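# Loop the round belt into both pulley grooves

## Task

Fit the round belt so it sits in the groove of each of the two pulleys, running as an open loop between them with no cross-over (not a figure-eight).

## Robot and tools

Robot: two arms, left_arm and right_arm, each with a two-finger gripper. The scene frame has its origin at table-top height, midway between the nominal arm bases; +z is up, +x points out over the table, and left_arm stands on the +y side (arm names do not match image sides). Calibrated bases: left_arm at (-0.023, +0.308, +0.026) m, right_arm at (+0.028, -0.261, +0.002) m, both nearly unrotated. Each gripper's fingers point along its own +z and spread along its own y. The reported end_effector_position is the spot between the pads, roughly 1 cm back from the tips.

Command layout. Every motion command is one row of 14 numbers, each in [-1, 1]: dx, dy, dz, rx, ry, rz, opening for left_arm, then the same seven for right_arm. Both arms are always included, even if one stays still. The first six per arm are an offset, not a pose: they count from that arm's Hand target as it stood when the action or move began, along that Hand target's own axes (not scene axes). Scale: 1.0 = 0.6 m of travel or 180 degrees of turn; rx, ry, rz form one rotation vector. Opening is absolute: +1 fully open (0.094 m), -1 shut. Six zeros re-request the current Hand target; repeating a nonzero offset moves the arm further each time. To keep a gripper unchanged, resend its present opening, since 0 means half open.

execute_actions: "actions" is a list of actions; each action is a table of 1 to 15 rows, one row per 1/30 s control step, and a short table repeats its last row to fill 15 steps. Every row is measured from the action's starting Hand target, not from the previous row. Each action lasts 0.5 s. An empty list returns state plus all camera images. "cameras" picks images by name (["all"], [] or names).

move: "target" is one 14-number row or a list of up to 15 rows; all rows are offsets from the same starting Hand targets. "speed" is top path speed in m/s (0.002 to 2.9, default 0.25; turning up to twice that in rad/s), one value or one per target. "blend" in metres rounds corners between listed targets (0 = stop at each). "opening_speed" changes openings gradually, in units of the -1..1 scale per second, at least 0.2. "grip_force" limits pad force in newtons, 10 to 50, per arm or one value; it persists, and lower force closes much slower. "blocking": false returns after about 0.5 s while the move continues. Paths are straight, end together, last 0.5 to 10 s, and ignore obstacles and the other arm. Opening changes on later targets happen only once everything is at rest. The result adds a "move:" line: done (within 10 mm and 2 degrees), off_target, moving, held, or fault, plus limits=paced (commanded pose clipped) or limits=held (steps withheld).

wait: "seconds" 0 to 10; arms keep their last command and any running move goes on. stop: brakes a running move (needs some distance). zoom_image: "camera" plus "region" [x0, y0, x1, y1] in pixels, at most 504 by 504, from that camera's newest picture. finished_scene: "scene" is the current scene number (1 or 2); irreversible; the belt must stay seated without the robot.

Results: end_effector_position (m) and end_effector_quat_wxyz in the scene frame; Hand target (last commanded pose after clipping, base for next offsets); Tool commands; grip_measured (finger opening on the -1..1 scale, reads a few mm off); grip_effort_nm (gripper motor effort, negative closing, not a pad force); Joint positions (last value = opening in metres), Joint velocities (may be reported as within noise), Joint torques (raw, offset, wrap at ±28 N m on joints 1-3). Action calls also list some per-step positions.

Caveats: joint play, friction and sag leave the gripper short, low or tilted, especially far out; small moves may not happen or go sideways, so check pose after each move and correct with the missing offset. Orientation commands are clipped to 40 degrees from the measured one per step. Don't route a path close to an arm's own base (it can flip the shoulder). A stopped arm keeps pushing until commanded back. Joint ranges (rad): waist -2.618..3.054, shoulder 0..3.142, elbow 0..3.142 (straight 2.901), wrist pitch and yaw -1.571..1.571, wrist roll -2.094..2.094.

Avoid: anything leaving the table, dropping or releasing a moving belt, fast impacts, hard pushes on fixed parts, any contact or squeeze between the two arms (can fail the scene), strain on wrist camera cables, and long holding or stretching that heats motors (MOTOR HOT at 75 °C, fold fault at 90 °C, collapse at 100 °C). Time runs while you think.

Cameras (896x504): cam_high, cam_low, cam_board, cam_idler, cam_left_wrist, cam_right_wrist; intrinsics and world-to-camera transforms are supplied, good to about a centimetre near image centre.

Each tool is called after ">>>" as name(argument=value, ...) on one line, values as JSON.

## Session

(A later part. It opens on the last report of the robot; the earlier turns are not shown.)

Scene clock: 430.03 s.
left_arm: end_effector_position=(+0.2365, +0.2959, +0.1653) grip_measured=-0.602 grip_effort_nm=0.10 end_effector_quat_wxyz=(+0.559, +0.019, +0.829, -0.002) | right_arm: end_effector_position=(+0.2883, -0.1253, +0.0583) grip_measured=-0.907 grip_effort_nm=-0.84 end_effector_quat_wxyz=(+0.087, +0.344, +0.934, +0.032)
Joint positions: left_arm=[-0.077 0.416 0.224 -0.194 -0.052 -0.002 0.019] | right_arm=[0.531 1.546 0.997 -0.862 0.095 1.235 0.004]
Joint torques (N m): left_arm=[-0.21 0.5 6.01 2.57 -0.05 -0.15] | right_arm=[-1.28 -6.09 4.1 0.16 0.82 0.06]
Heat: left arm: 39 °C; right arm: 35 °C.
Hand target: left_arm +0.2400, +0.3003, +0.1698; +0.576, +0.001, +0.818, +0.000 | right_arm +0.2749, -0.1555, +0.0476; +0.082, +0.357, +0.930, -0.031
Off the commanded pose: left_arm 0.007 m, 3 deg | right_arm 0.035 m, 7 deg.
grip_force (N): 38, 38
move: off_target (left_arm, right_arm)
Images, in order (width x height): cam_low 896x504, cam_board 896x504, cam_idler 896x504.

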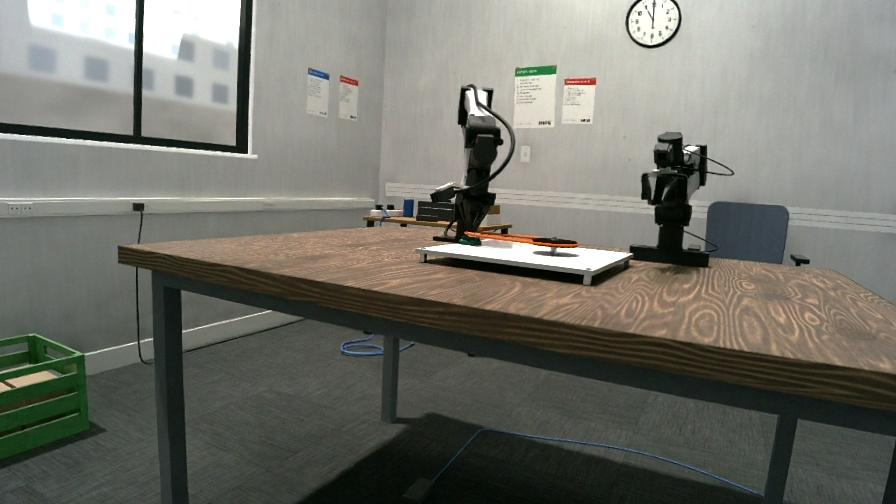

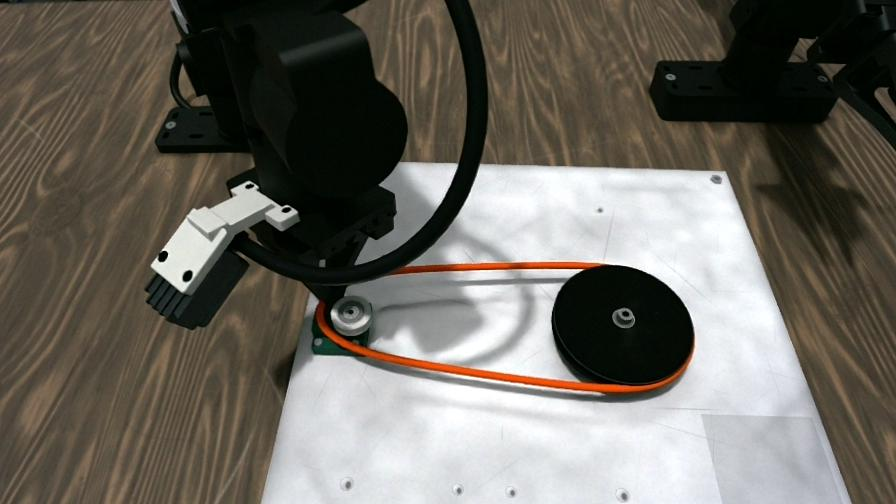

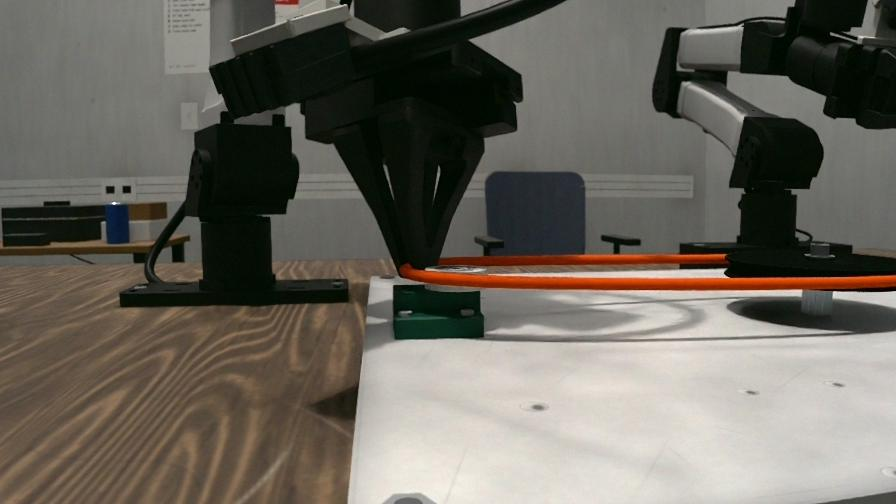

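>>> zoom_image(camera="cam_low", region=[450, 220, 510, 260])

Scaled by 8.400 from the camera's 896x504 image, which has a finer 1280x720 frame.

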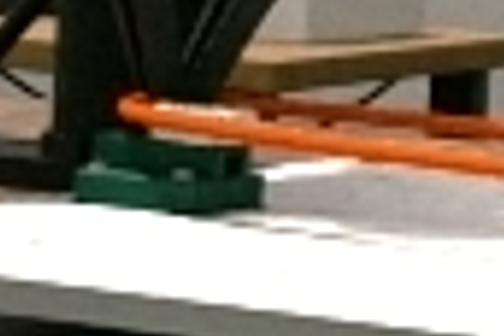

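>>> move(target=[0,0,0,0,0,0,-0.6,0.011,-0.01,-0.0019,0,0,0,-0.96], speed=0.04, cameras=["cam_low","cam_board","cam_idler"])

>>> zoom_image(camera="cam_board", region=[300, 230, 420, 370])

>>> zoom_image(camera="cam_idler", region=[380, 190, 520, 320])

Scene clock: 470.80 s.
left_arm: end_effector_position=(+0.2365, +0.2959, +0.1653) grip_measured=-0.602 grip_effort_nm=0.10 end_effector_quat_wxyz=(+0.559, +0.019, +0.829, -0.002) | right_arm: end_effector_position=(+0.2841, -0.1258, +0.0537) grip_measured=-0.907 grip_effort_nm=-0.84 end_effector_quat_wxyz=(+0.085, +0.341, +0.936, +0.029)
Joint positions: left_arm=[-0.077 0.416 0.224 -0.194 -0.052 -0.002 0.019] | right_arm=[0.537 1.543 0.976 -0.851 0.095 1.235 0.004]
Joint torques (N m): left_arm=[-0.23 0.57 6.09 2.54 -0.1 -0.18] | right_arm=[-0.4 -8.25 3.48 0.03 0.84 0.24]
Heat: left arm: 40 °C; right arm: 34 °C.
Hand target: left_arm +0.2400, +0.3003, +0.1698; +0.576, +0.001, +0.818, +0.000 | right_arm +0.2659, -0.1555, +0.0475; +0.082, +0.357, +0.930, -0.031
Off the commanded pose: left_arm 0.007 m, 3 deg | right_arm 0.035 m, 7 deg.
grip_force (N): 38, 38
move: off_target (left_arm, right_arm)
Images, in order (width x height): cam_low 896x504, cam_board 896x504, cam_idler 896x504.

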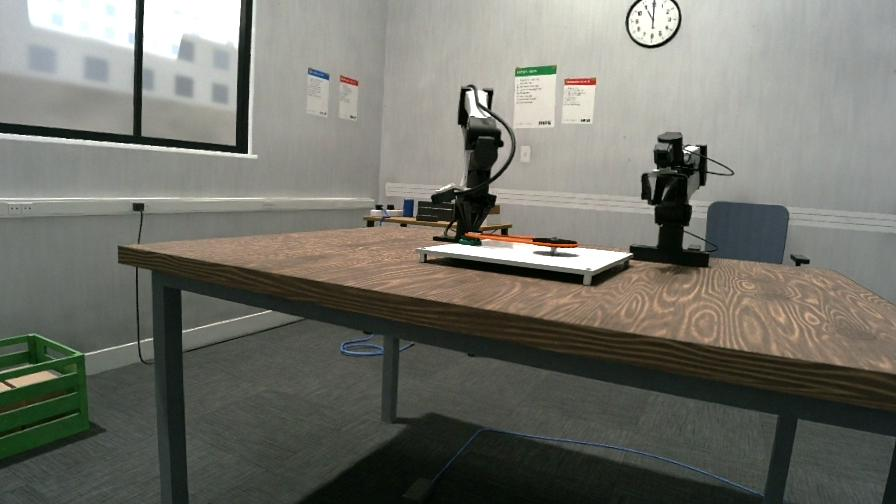

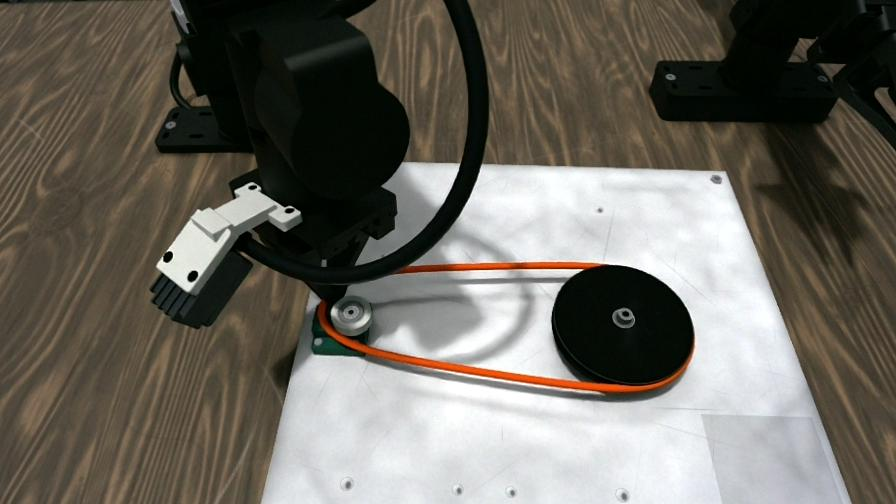

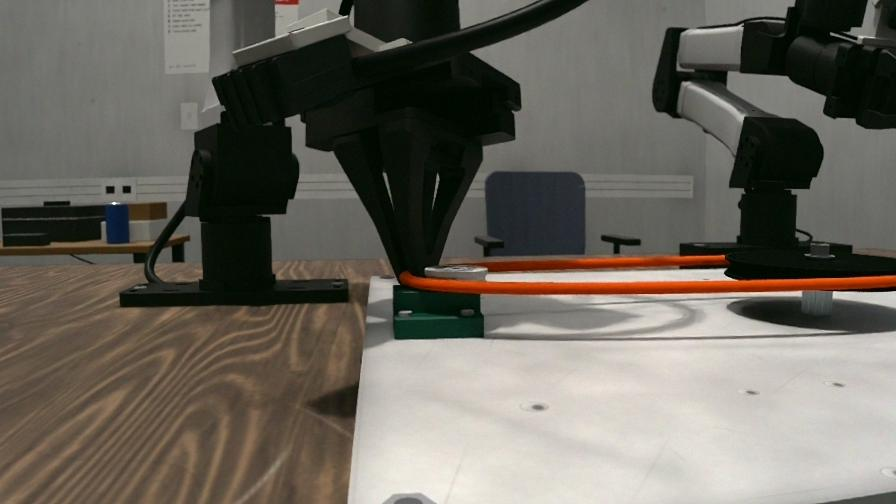

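Scaled by 3.600 from the camera's 896x504 image, which has a finer 1280x720 frame.

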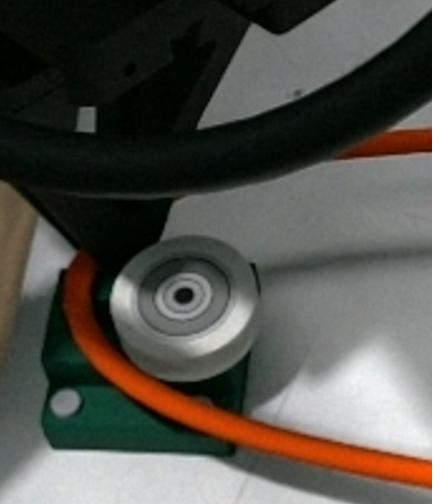

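Scaled by 3.600 from the camera's 896x504 image, which has a finer 1280x720 frame.

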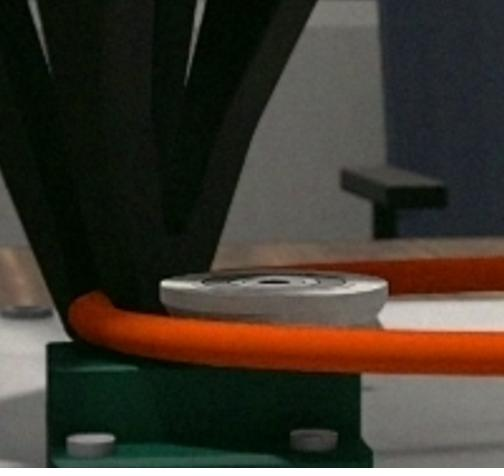

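>>> move(target=[0,0,0,0,0,0,-0.6,0.0218,0.006,-0.0107,0,0,0,-0.96], speed=0.04, cameras=["cam_low","cam_board","cam_idler"])

>>> zoom_image(camera="cam_board", region=[300, 230, 420, 370])

>>> zoom_image(camera="cam_idler", region=[380, 190, 520, 320])

Scene clock: 502.43 s.
left_arm: end_effector_position=(+0.2365, +0.2959, +0.1653) grip_measured=-0.602 grip_effort_nm=0.10 end_effector_quat_wxyz=(+0.559, +0.019, +0.829, -0.002) | right_arm: end_effector_position=(+0.2758, -0.1162, +0.0533) grip_measured=-0.907 grip_effort_nm=-0.84 end_effector_quat_wxyz=(+0.081, +0.345, +0.935, +0.029)
Joint positions: left_arm=[-0.077 0.416 0.224 -0.194 -0.052 -0.002 0.019] | right_arm=[0.581 1.543 0.976 -0.862 0.097 1.287 0.004]
Joint torques (N m): left_arm=[0.14 0.57 6.08 2.55 -0.06 -0.17] | right_arm=[0.53 -8.68 4.46 -0.15 0.87 0.3]
Heat: left arm: 41 °C; right arm: 34 °C.
Hand target: left_arm +0.2400, +0.3003, +0.1698; +0.576, +0.001, +0.818, +0.000 | right_arm +0.2579, -0.1435, +0.0516; +0.082, +0.357, +0.930, -0.031
Off the commanded pose: left_arm 0.007 m, 3 deg | right_arm 0.033 m, 7 deg.
grip_force (N): 38, 38
move: off_target (left_arm, right_arm)
Images, in order (width x height): cam_low 896x504, cam_board 896x504, cam_idler 896x504.

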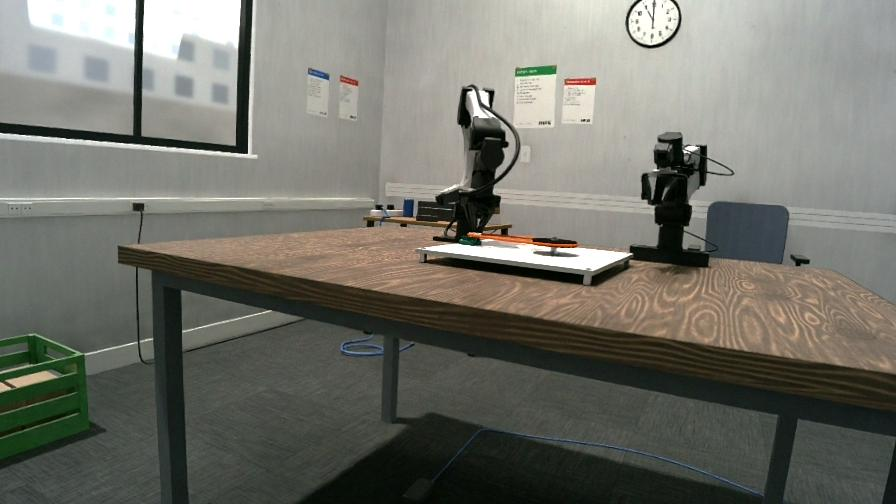

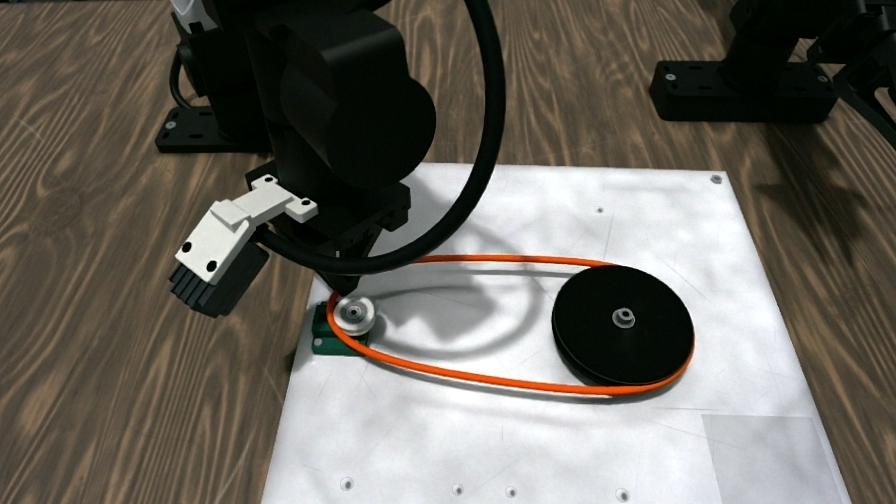

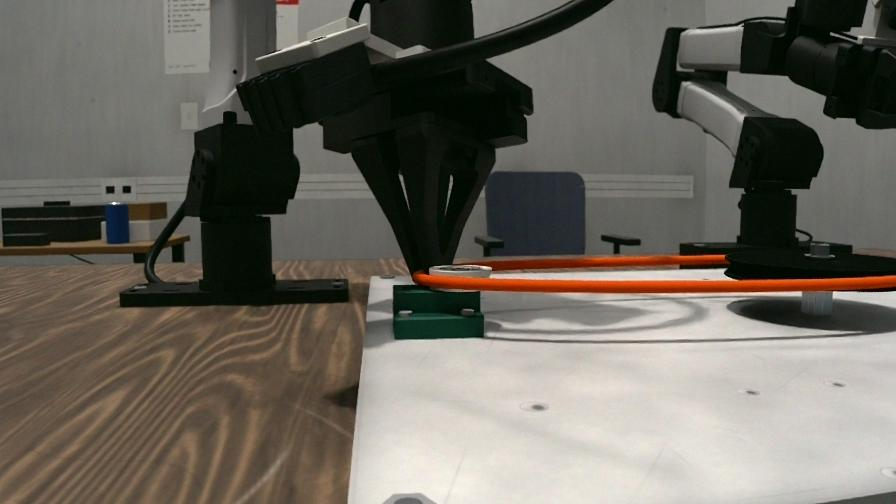

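Scaled by 3.600 from the camera's 896x504 image, which has a finer 1280x720 frame.

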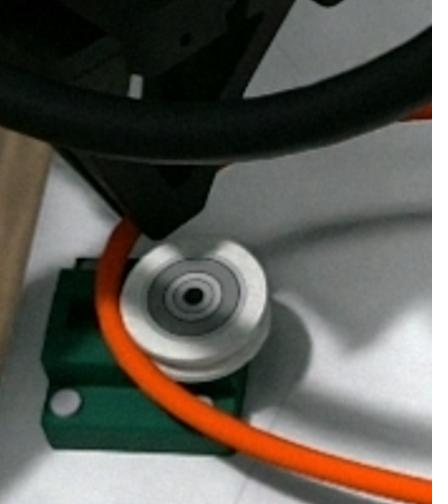

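Scaled by 3.600 from the camera's 896x504 image, which has a finer 1280x720 frame.

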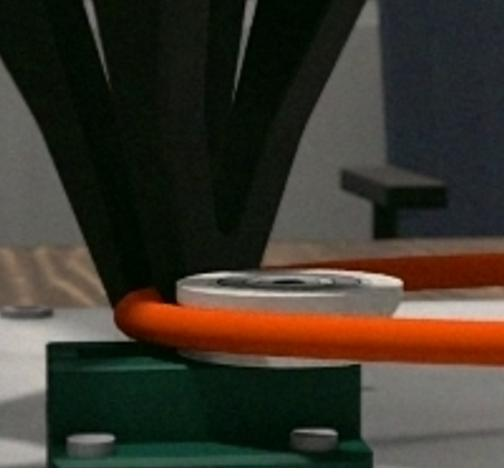

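>>> move(target=[0,0,0,0,0,0,-0.6,0,-0.006,0,0,0,0,-0.78], speed=0.03, opening_speed=0.25, cameras=["cam_low","cam_board","cam_idler","cam_right_wrist"])

>>> zoom_image(camera="cam_board", region=[300, 230, 420, 370])

>>> zoom_image(camera="cam_idler", region=[380, 190, 520, 320])

Scene clock: 526.43 s.
left_arm: end_effector_position=(+0.2365, +0.2959, +0.1653) grip_measured=-0.602 grip_effort_nm=0.10 end_effector_quat_wxyz=(+0.559, +0.019, +0.829, -0.002) | right_arm: end_effector_position=(+0.2736, -0.1184, +0.0524) grip_measured=-0.782 grip_effort_nm=0.10 end_effector_quat_wxyz=(+0.081, +0.345, +0.935, +0.026)
Joint positions: left_arm=[-0.077 0.416 0.224 -0.194 -0.052 -0.002 0.019] | right_arm=[0.581 1.536 0.965 -0.862 0.1 1.287 0.01]
Joint torques (N m): left_arm=[0.1 0.55 6.08 2.52 -0.06 -0.17] | right_arm=[0.25 -9.09 4.25 -0.15 0.83 0.26]
Heat: left arm: 41 °C; right arm: 35 °C.
Hand target: left_arm +0.2400, +0.3003, +0.1698; +0.576, +0.001, +0.818, +0.000 | right_arm +0.2554, -0.1462, +0.0515; +0.081, +0.357, +0.930, -0.031
Off the commanded pose: left_arm 0.007 m, 3 deg | right_arm 0.033 m, 7 deg.
grip_force (N): 38, 38
move: off_target (left_arm, right_arm)
camera_calibration:
cam_right_wrist: T_world_to_cam=[[-0.612441, -0.788894, -0.0506194, 0.0680936], [-0.7287, 0.538567, 0.423015, 0.276361], [-0.306452, 0.295958, -0.904708, 0.271606], [0, 0, 0, 1]] pos_world=[0.326322, -0.175504, 0.132265]
Images, in order (width x height): cam_low 896x504, cam_board 896x504, cam_idler 896x504, cam_right_wrist 896x504.

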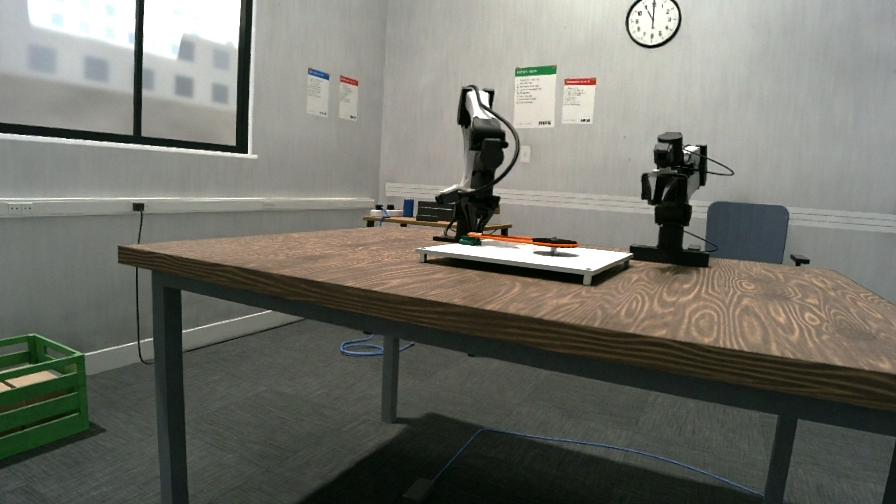

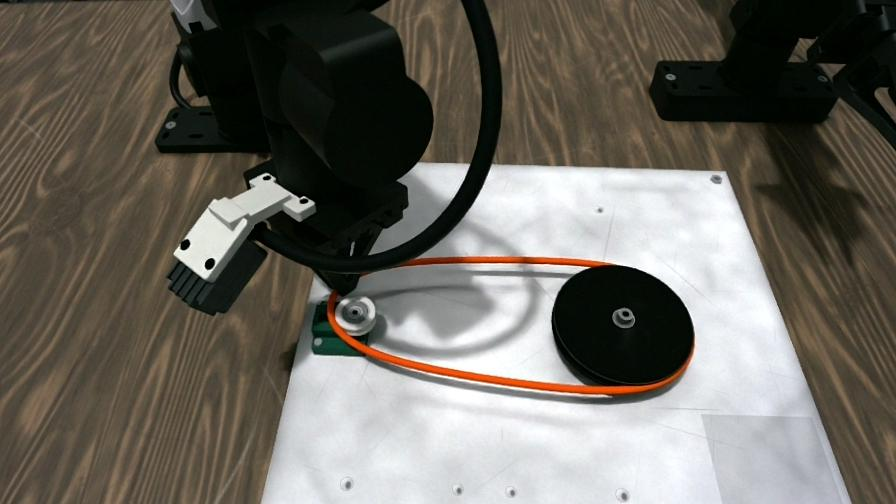

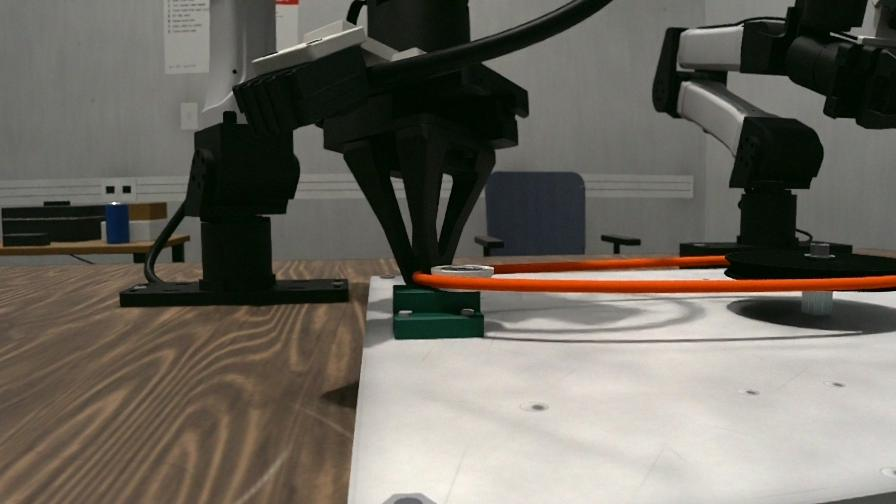

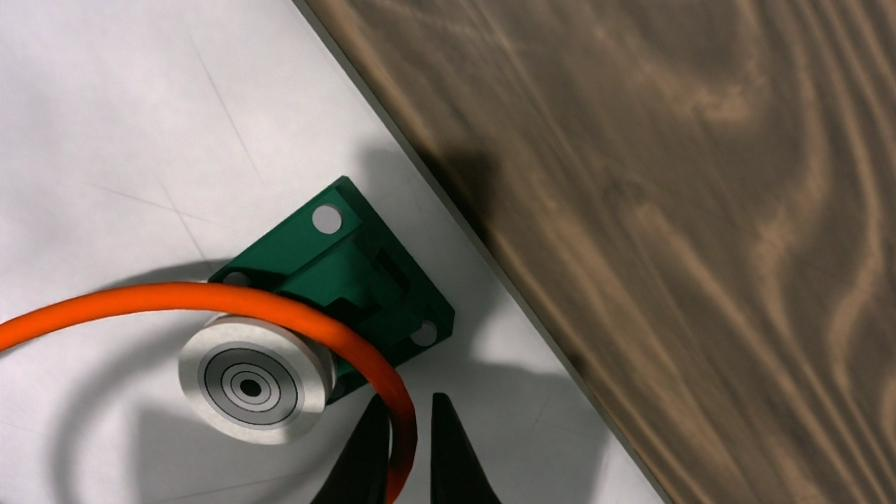

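Scaled by 3.600 from the camera's 896x504 image, which has a finer 1280x720 frame.

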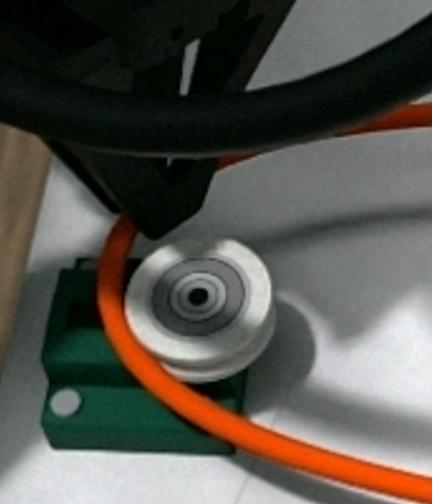

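Scaled by 3.600 from the camera's 896x504 image, which has a finer 1280x720 frame.

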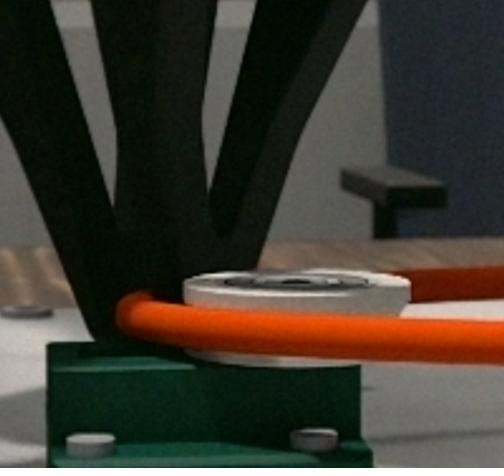

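>>> move(target=[0,0,0,0,0,0,-0.6,0,0,-0.04,0,0,0,-0.78], speed=0.05, cameras=["cam_low","cam_board","cam_idler","cam_right_wrist"])

>>> zoom_image(camera="cam_board", region=[300, 230, 420, 370])

>>> zoom_image(camera="cam_idler", region=[380, 190, 520, 320])

Scene clock: 537.80 s.
left_arm: end_effector_position=(+0.2365, +0.2959, +0.1653) grip_measured=-0.602 grip_effort_nm=0.10 end_effector_quat_wxyz=(+0.559, +0.019, +0.829, -0.002) | right_arm: end_effector_position=(+0.2702, -0.1183, +0.0655) grip_measured=-0.782 grip_effort_nm=0.09 end_effector_quat_wxyz=(+0.083, +0.348, +0.933, +0.028)
Joint positions: left_arm=[-0.077 0.416 0.224 -0.194 -0.052 -0.002 0.019] | right_arm=[0.59 1.506 0.991 -0.914 0.103 1.303 0.01]
Joint torques (N m): left_arm=[-0.21 0.43 6.16 2.57 -0.09 -0.17] | right_arm=[0.73 -9.1 7.83 -0.6 0.8 0.24]
Heat: left arm: 41 °C; right arm: 36 °C.
Hand target: left_arm +0.2400, +0.3003, +0.1698; +0.576, +0.001, +0.818, +0.000 | right_arm +0.2524, -0.1434, +0.0752; +0.081, +0.357, +0.930, -0.031
Off the commanded pose: left_arm 0.007 m, 3 deg | right_arm 0.032 m, 7 deg.
grip_force (N): 38, 38
move: off_target (left_arm, right_arm)
camera_calibration:
cam_right_wrist: T_world_to_cam=[[-0.61752, -0.784641, -0.0548378, 0.0689102], [-0.726925, 0.542688, 0.420796, 0.268465], [-0.300414, 0.299713, -0.905496, 0.281229], [0, 0, 0, 1]] pos_world=[0.322192, -0.175911, 0.145461]
Images, in order (width x height): cam_low 896x504, cam_board 896x504, cam_idler 896x504, cam_right_wrist 896x504.

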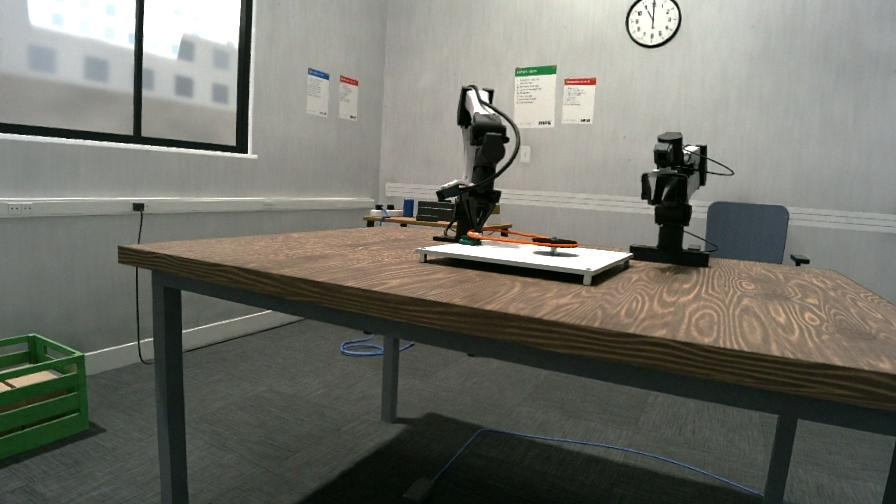

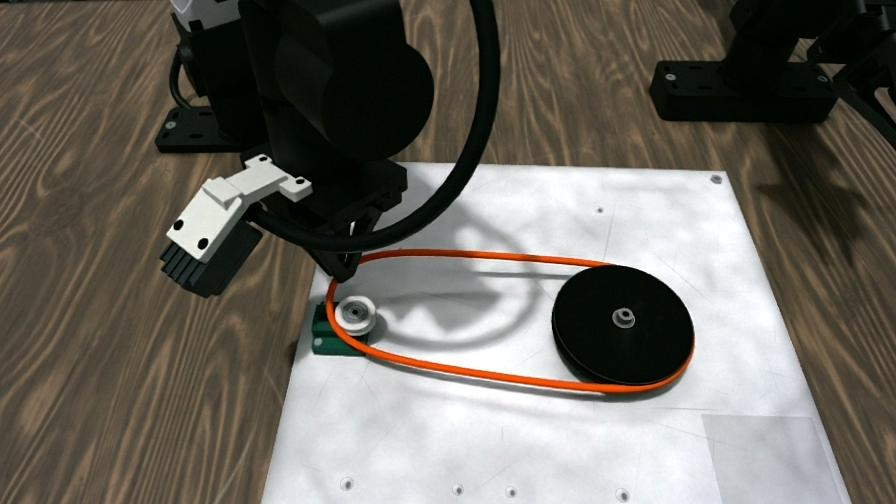

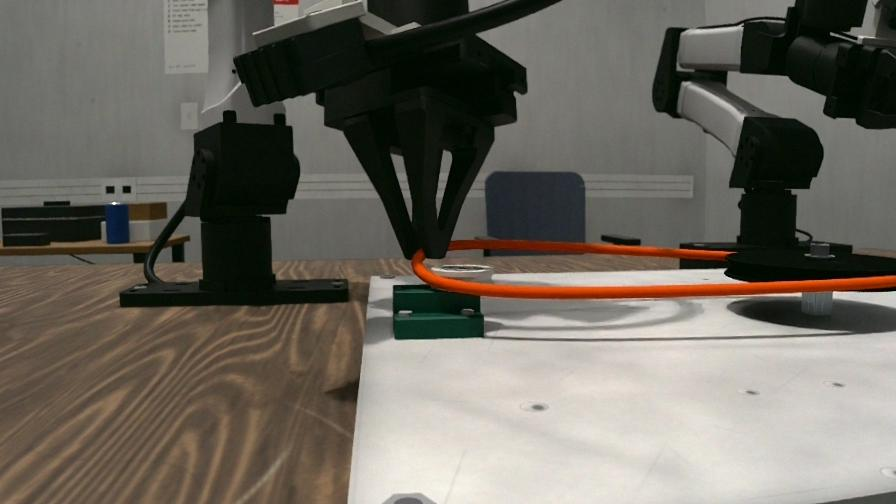

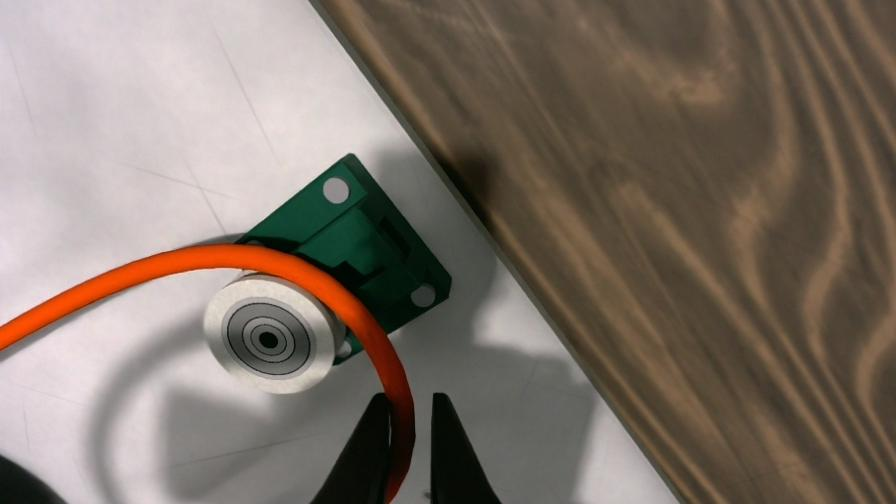

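Scaled by 3.600 from the camera's 896x504 image, which has a finer 1280x720 frame.

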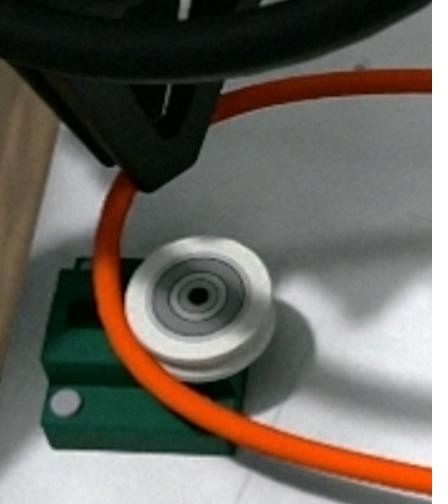

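Scaled by 3.600 from the camera's 896x504 image, which has a finer 1280x720 frame.

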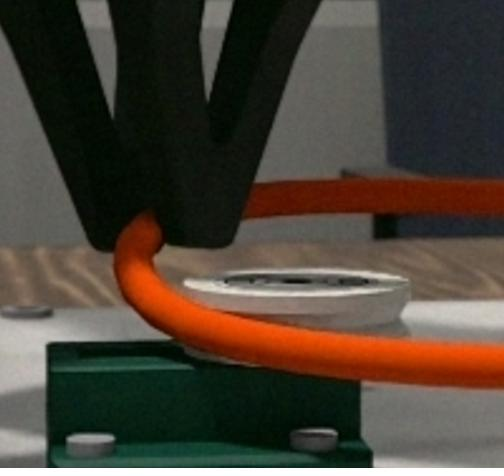

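>>> move(target=[0,0,0,0,0,0,-0.6,0,0,0.043,0,0,0,-0.78], speed=0.05, cameras=["cam_low","cam_board","cam_idler","cam_right_wrist"])

>>> zoom_image(camera="cam_board", region=[300, 230, 420, 370])

>>> zoom_image(camera="cam_idler", region=[380, 190, 520, 320])

Scene clock: 563.63 s.
left_arm: end_effector_position=(+0.2365, +0.2959, +0.1653) grip_measured=-0.602 grip_effort_nm=0.10 end_effector_quat_wxyz=(+0.559, +0.019, +0.829, -0.002) | right_arm: end_effector_position=(+0.2694, -0.1188, +0.0592) grip_measured=-0.782 grip_effort_nm=0.09 end_effector_quat_wxyz=(+0.084, +0.348, +0.933, +0.029)
Joint positions: left_arm=[-0.077 0.416 0.224 -0.194 -0.052 -0.002 0.019] | right_arm=[0.59 1.506 0.964 -0.883 0.103 1.303 0.01]
Joint torques (N m): left_arm=[-0.09 0.57 5.98 2.51 -0.07 -0.2] | right_arm=[-0.46 -5.98 4.08 0.11 0.8 0.08]
Heat: left arm: 42 °C; right arm: 37 °C.
Hand target: left_arm +0.2400, +0.3003, +0.1698; +0.576, +0.001, +0.818, +0.000 | right_arm +0.2557, -0.1464, +0.0498; +0.082, +0.357, +0.930, -0.031
Off the commanded pose: left_arm 0.007 m, 3 deg | right_arm 0.032 m, 7 deg.
grip_force (N): 38, 38
move: off_target (left_arm, right_arm)
camera_calibration:
cam_right_wrist: T_world_to_cam=[[-0.617291, -0.78455, -0.0585898, 0.0677799], [-0.728328, 0.541718, 0.419619, 0.271134], [-0.297473, 0.3017, -0.905807, 0.274848], [0, 0, 0, 1]] pos_world=[0.321074, -0.176623, 0.139158]
Images, in order (width x height): cam_low 896x504, cam_board 896x504, cam_idler 896x504, cam_right_wrist 896x504.

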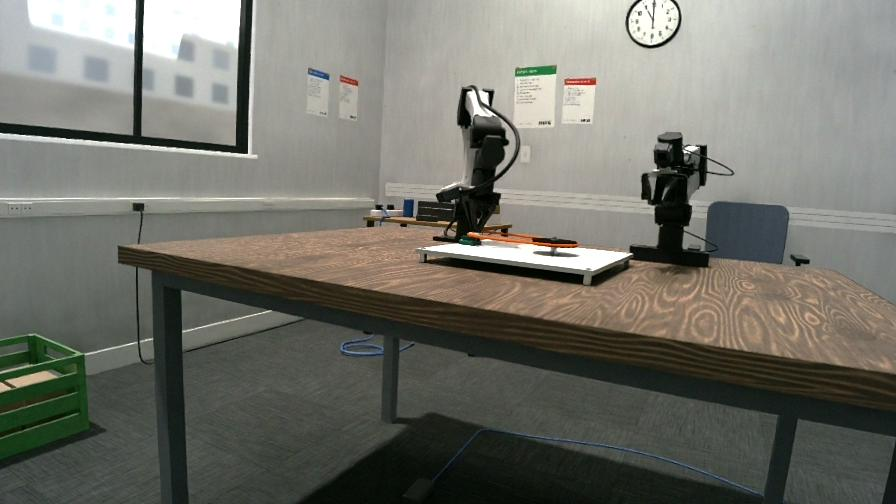

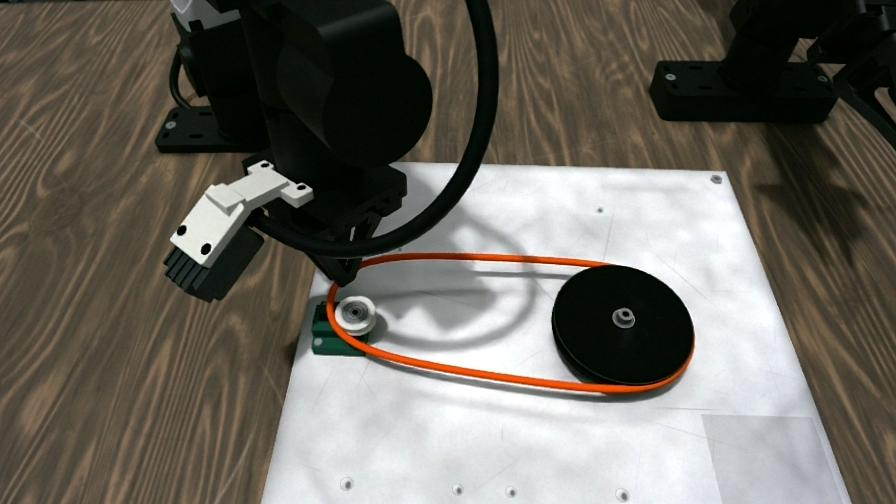

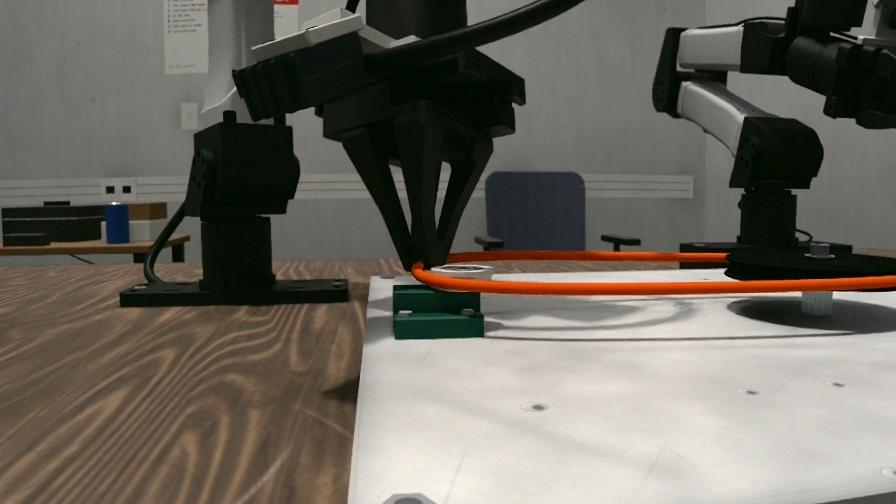

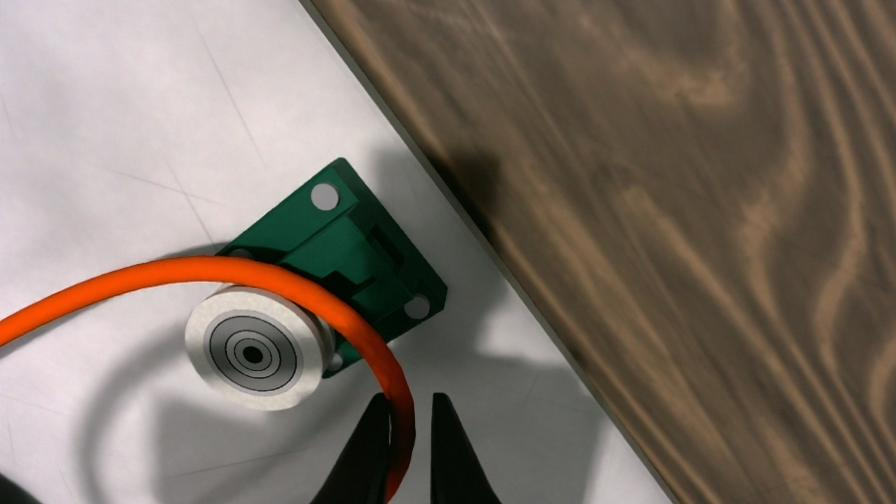

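Scaled by 3.600 from the camera's 896x504 image, which has a finer 1280x720 frame.

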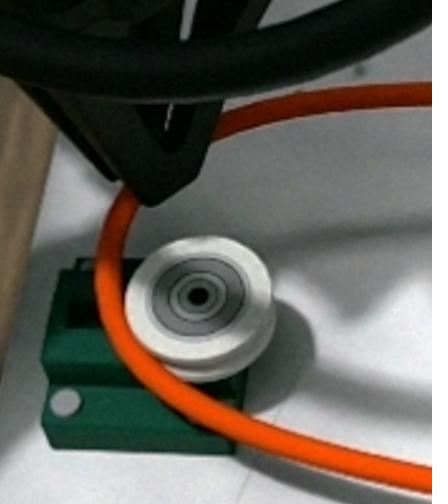

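Scaled by 3.600 from the camera's 896x504 image, which has a finer 1280x720 frame.

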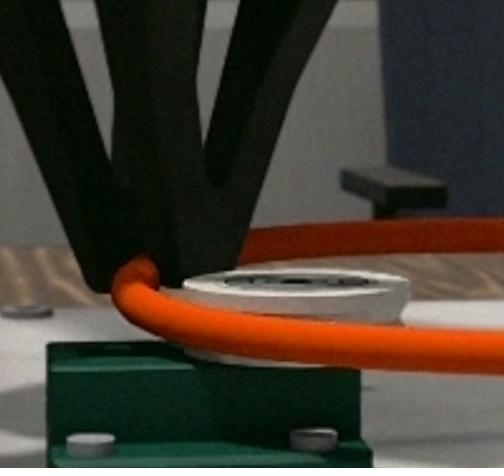

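>>> move(target=[0,0,0,0,0,0,-0.6,0.001,0,0.0125,0,0,0,-0.74], speed=0.05, opening_speed=0.25, cameras=["cam_board","cam_idler","cam_right_wrist"])

>>> zoom_image(camera="cam_idler", region=[380, 190, 520, 320])

Scene clock: 575.27 s.
left_arm: end_effector_position=(+0.2365, +0.2959, +0.1653) grip_measured=-0.602 grip_effort_nm=0.10 end_effector_quat_wxyz=(+0.559, +0.019, +0.829, -0.002) | right_arm: end_effector_position=(+0.2692, -0.1193, +0.0543) grip_measured=-0.742 grip_effort_nm=0.09 end_effector_quat_wxyz=(+0.086, +0.348, +0.933, +0.031)
Joint positions: left_arm=[-0.077 0.416 0.224 -0.194 -0.052 -0.002 0.019] | right_arm=[0.59 1.506 0.943 -0.857 0.105 1.303 0.012]
Joint torques (N m): left_arm=[-0.09 0.49 6.09 2.56 -0.05 -0.15] | right_arm=[-0.64 -4.97 4.03 0.18 0.78 0.05]
Heat: left arm: 42 °C; right arm: 36 °C.
Hand target: left_arm +0.2400, +0.3003, +0.1698; +0.576, +0.001, +0.818, +0.000 | right_arm +0.2562, -0.1469, +0.0423; +0.081, +0.357, +0.930, -0.031
Off the commanded pose: left_arm 0.007 m, 3 deg | right_arm 0.033 m, 7 deg.
grip_force (N): 38, 38
move: off_target (left_arm, right_arm)
camera_calibration:
cam_right_wrist: T_world_to_cam=[[-0.617221, -0.784265, -0.0629831, 0.0673253], [-0.730268, 0.541249, 0.416843, 0.273924], [-0.292826, 0.303279, -0.906794, 0.269627], [0, 0, 0, 1]] pos_world=[0.320546, -0.177232, 0.134553]
Images, in order (width x height): cam_board 896x504, cam_idler 896x504, cam_right_wrist 896x504.

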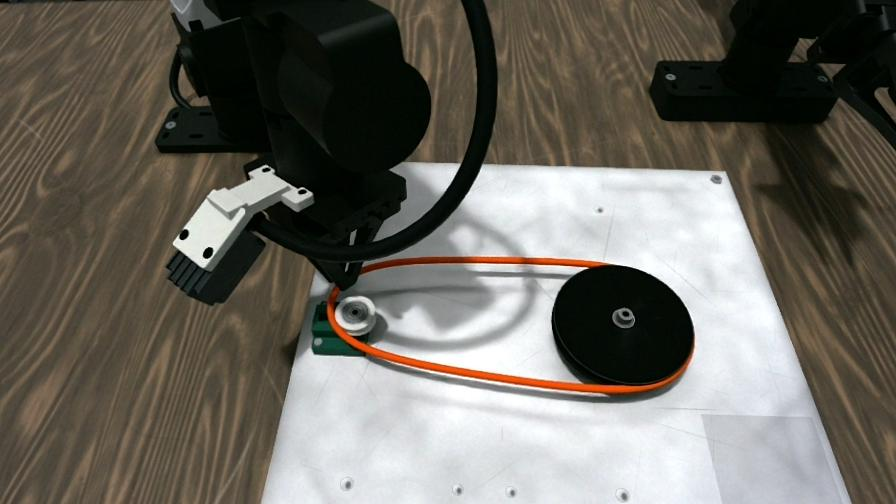

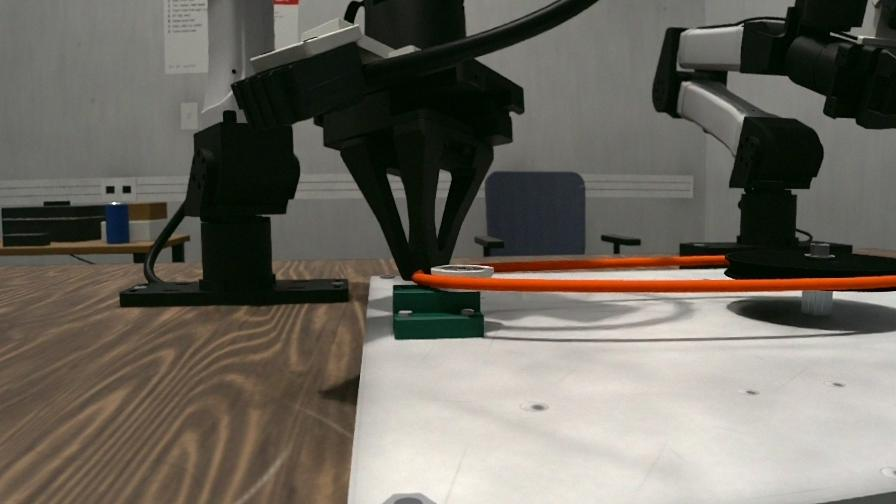

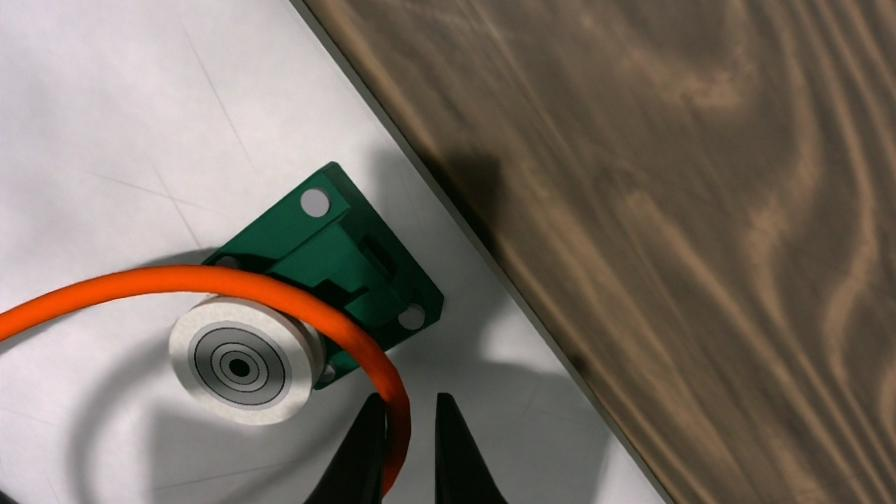

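Scaled by 3.600 from the camera's 896x504 image, which has a finer 1280x720 frame.

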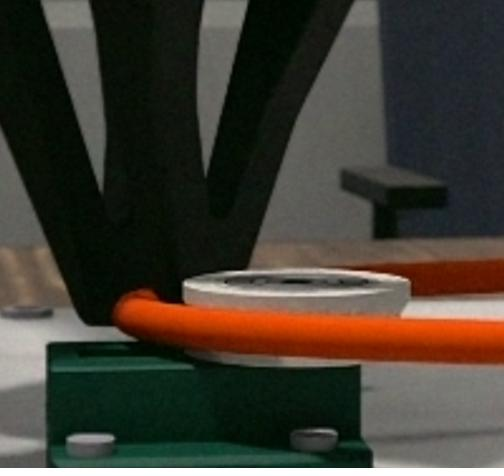

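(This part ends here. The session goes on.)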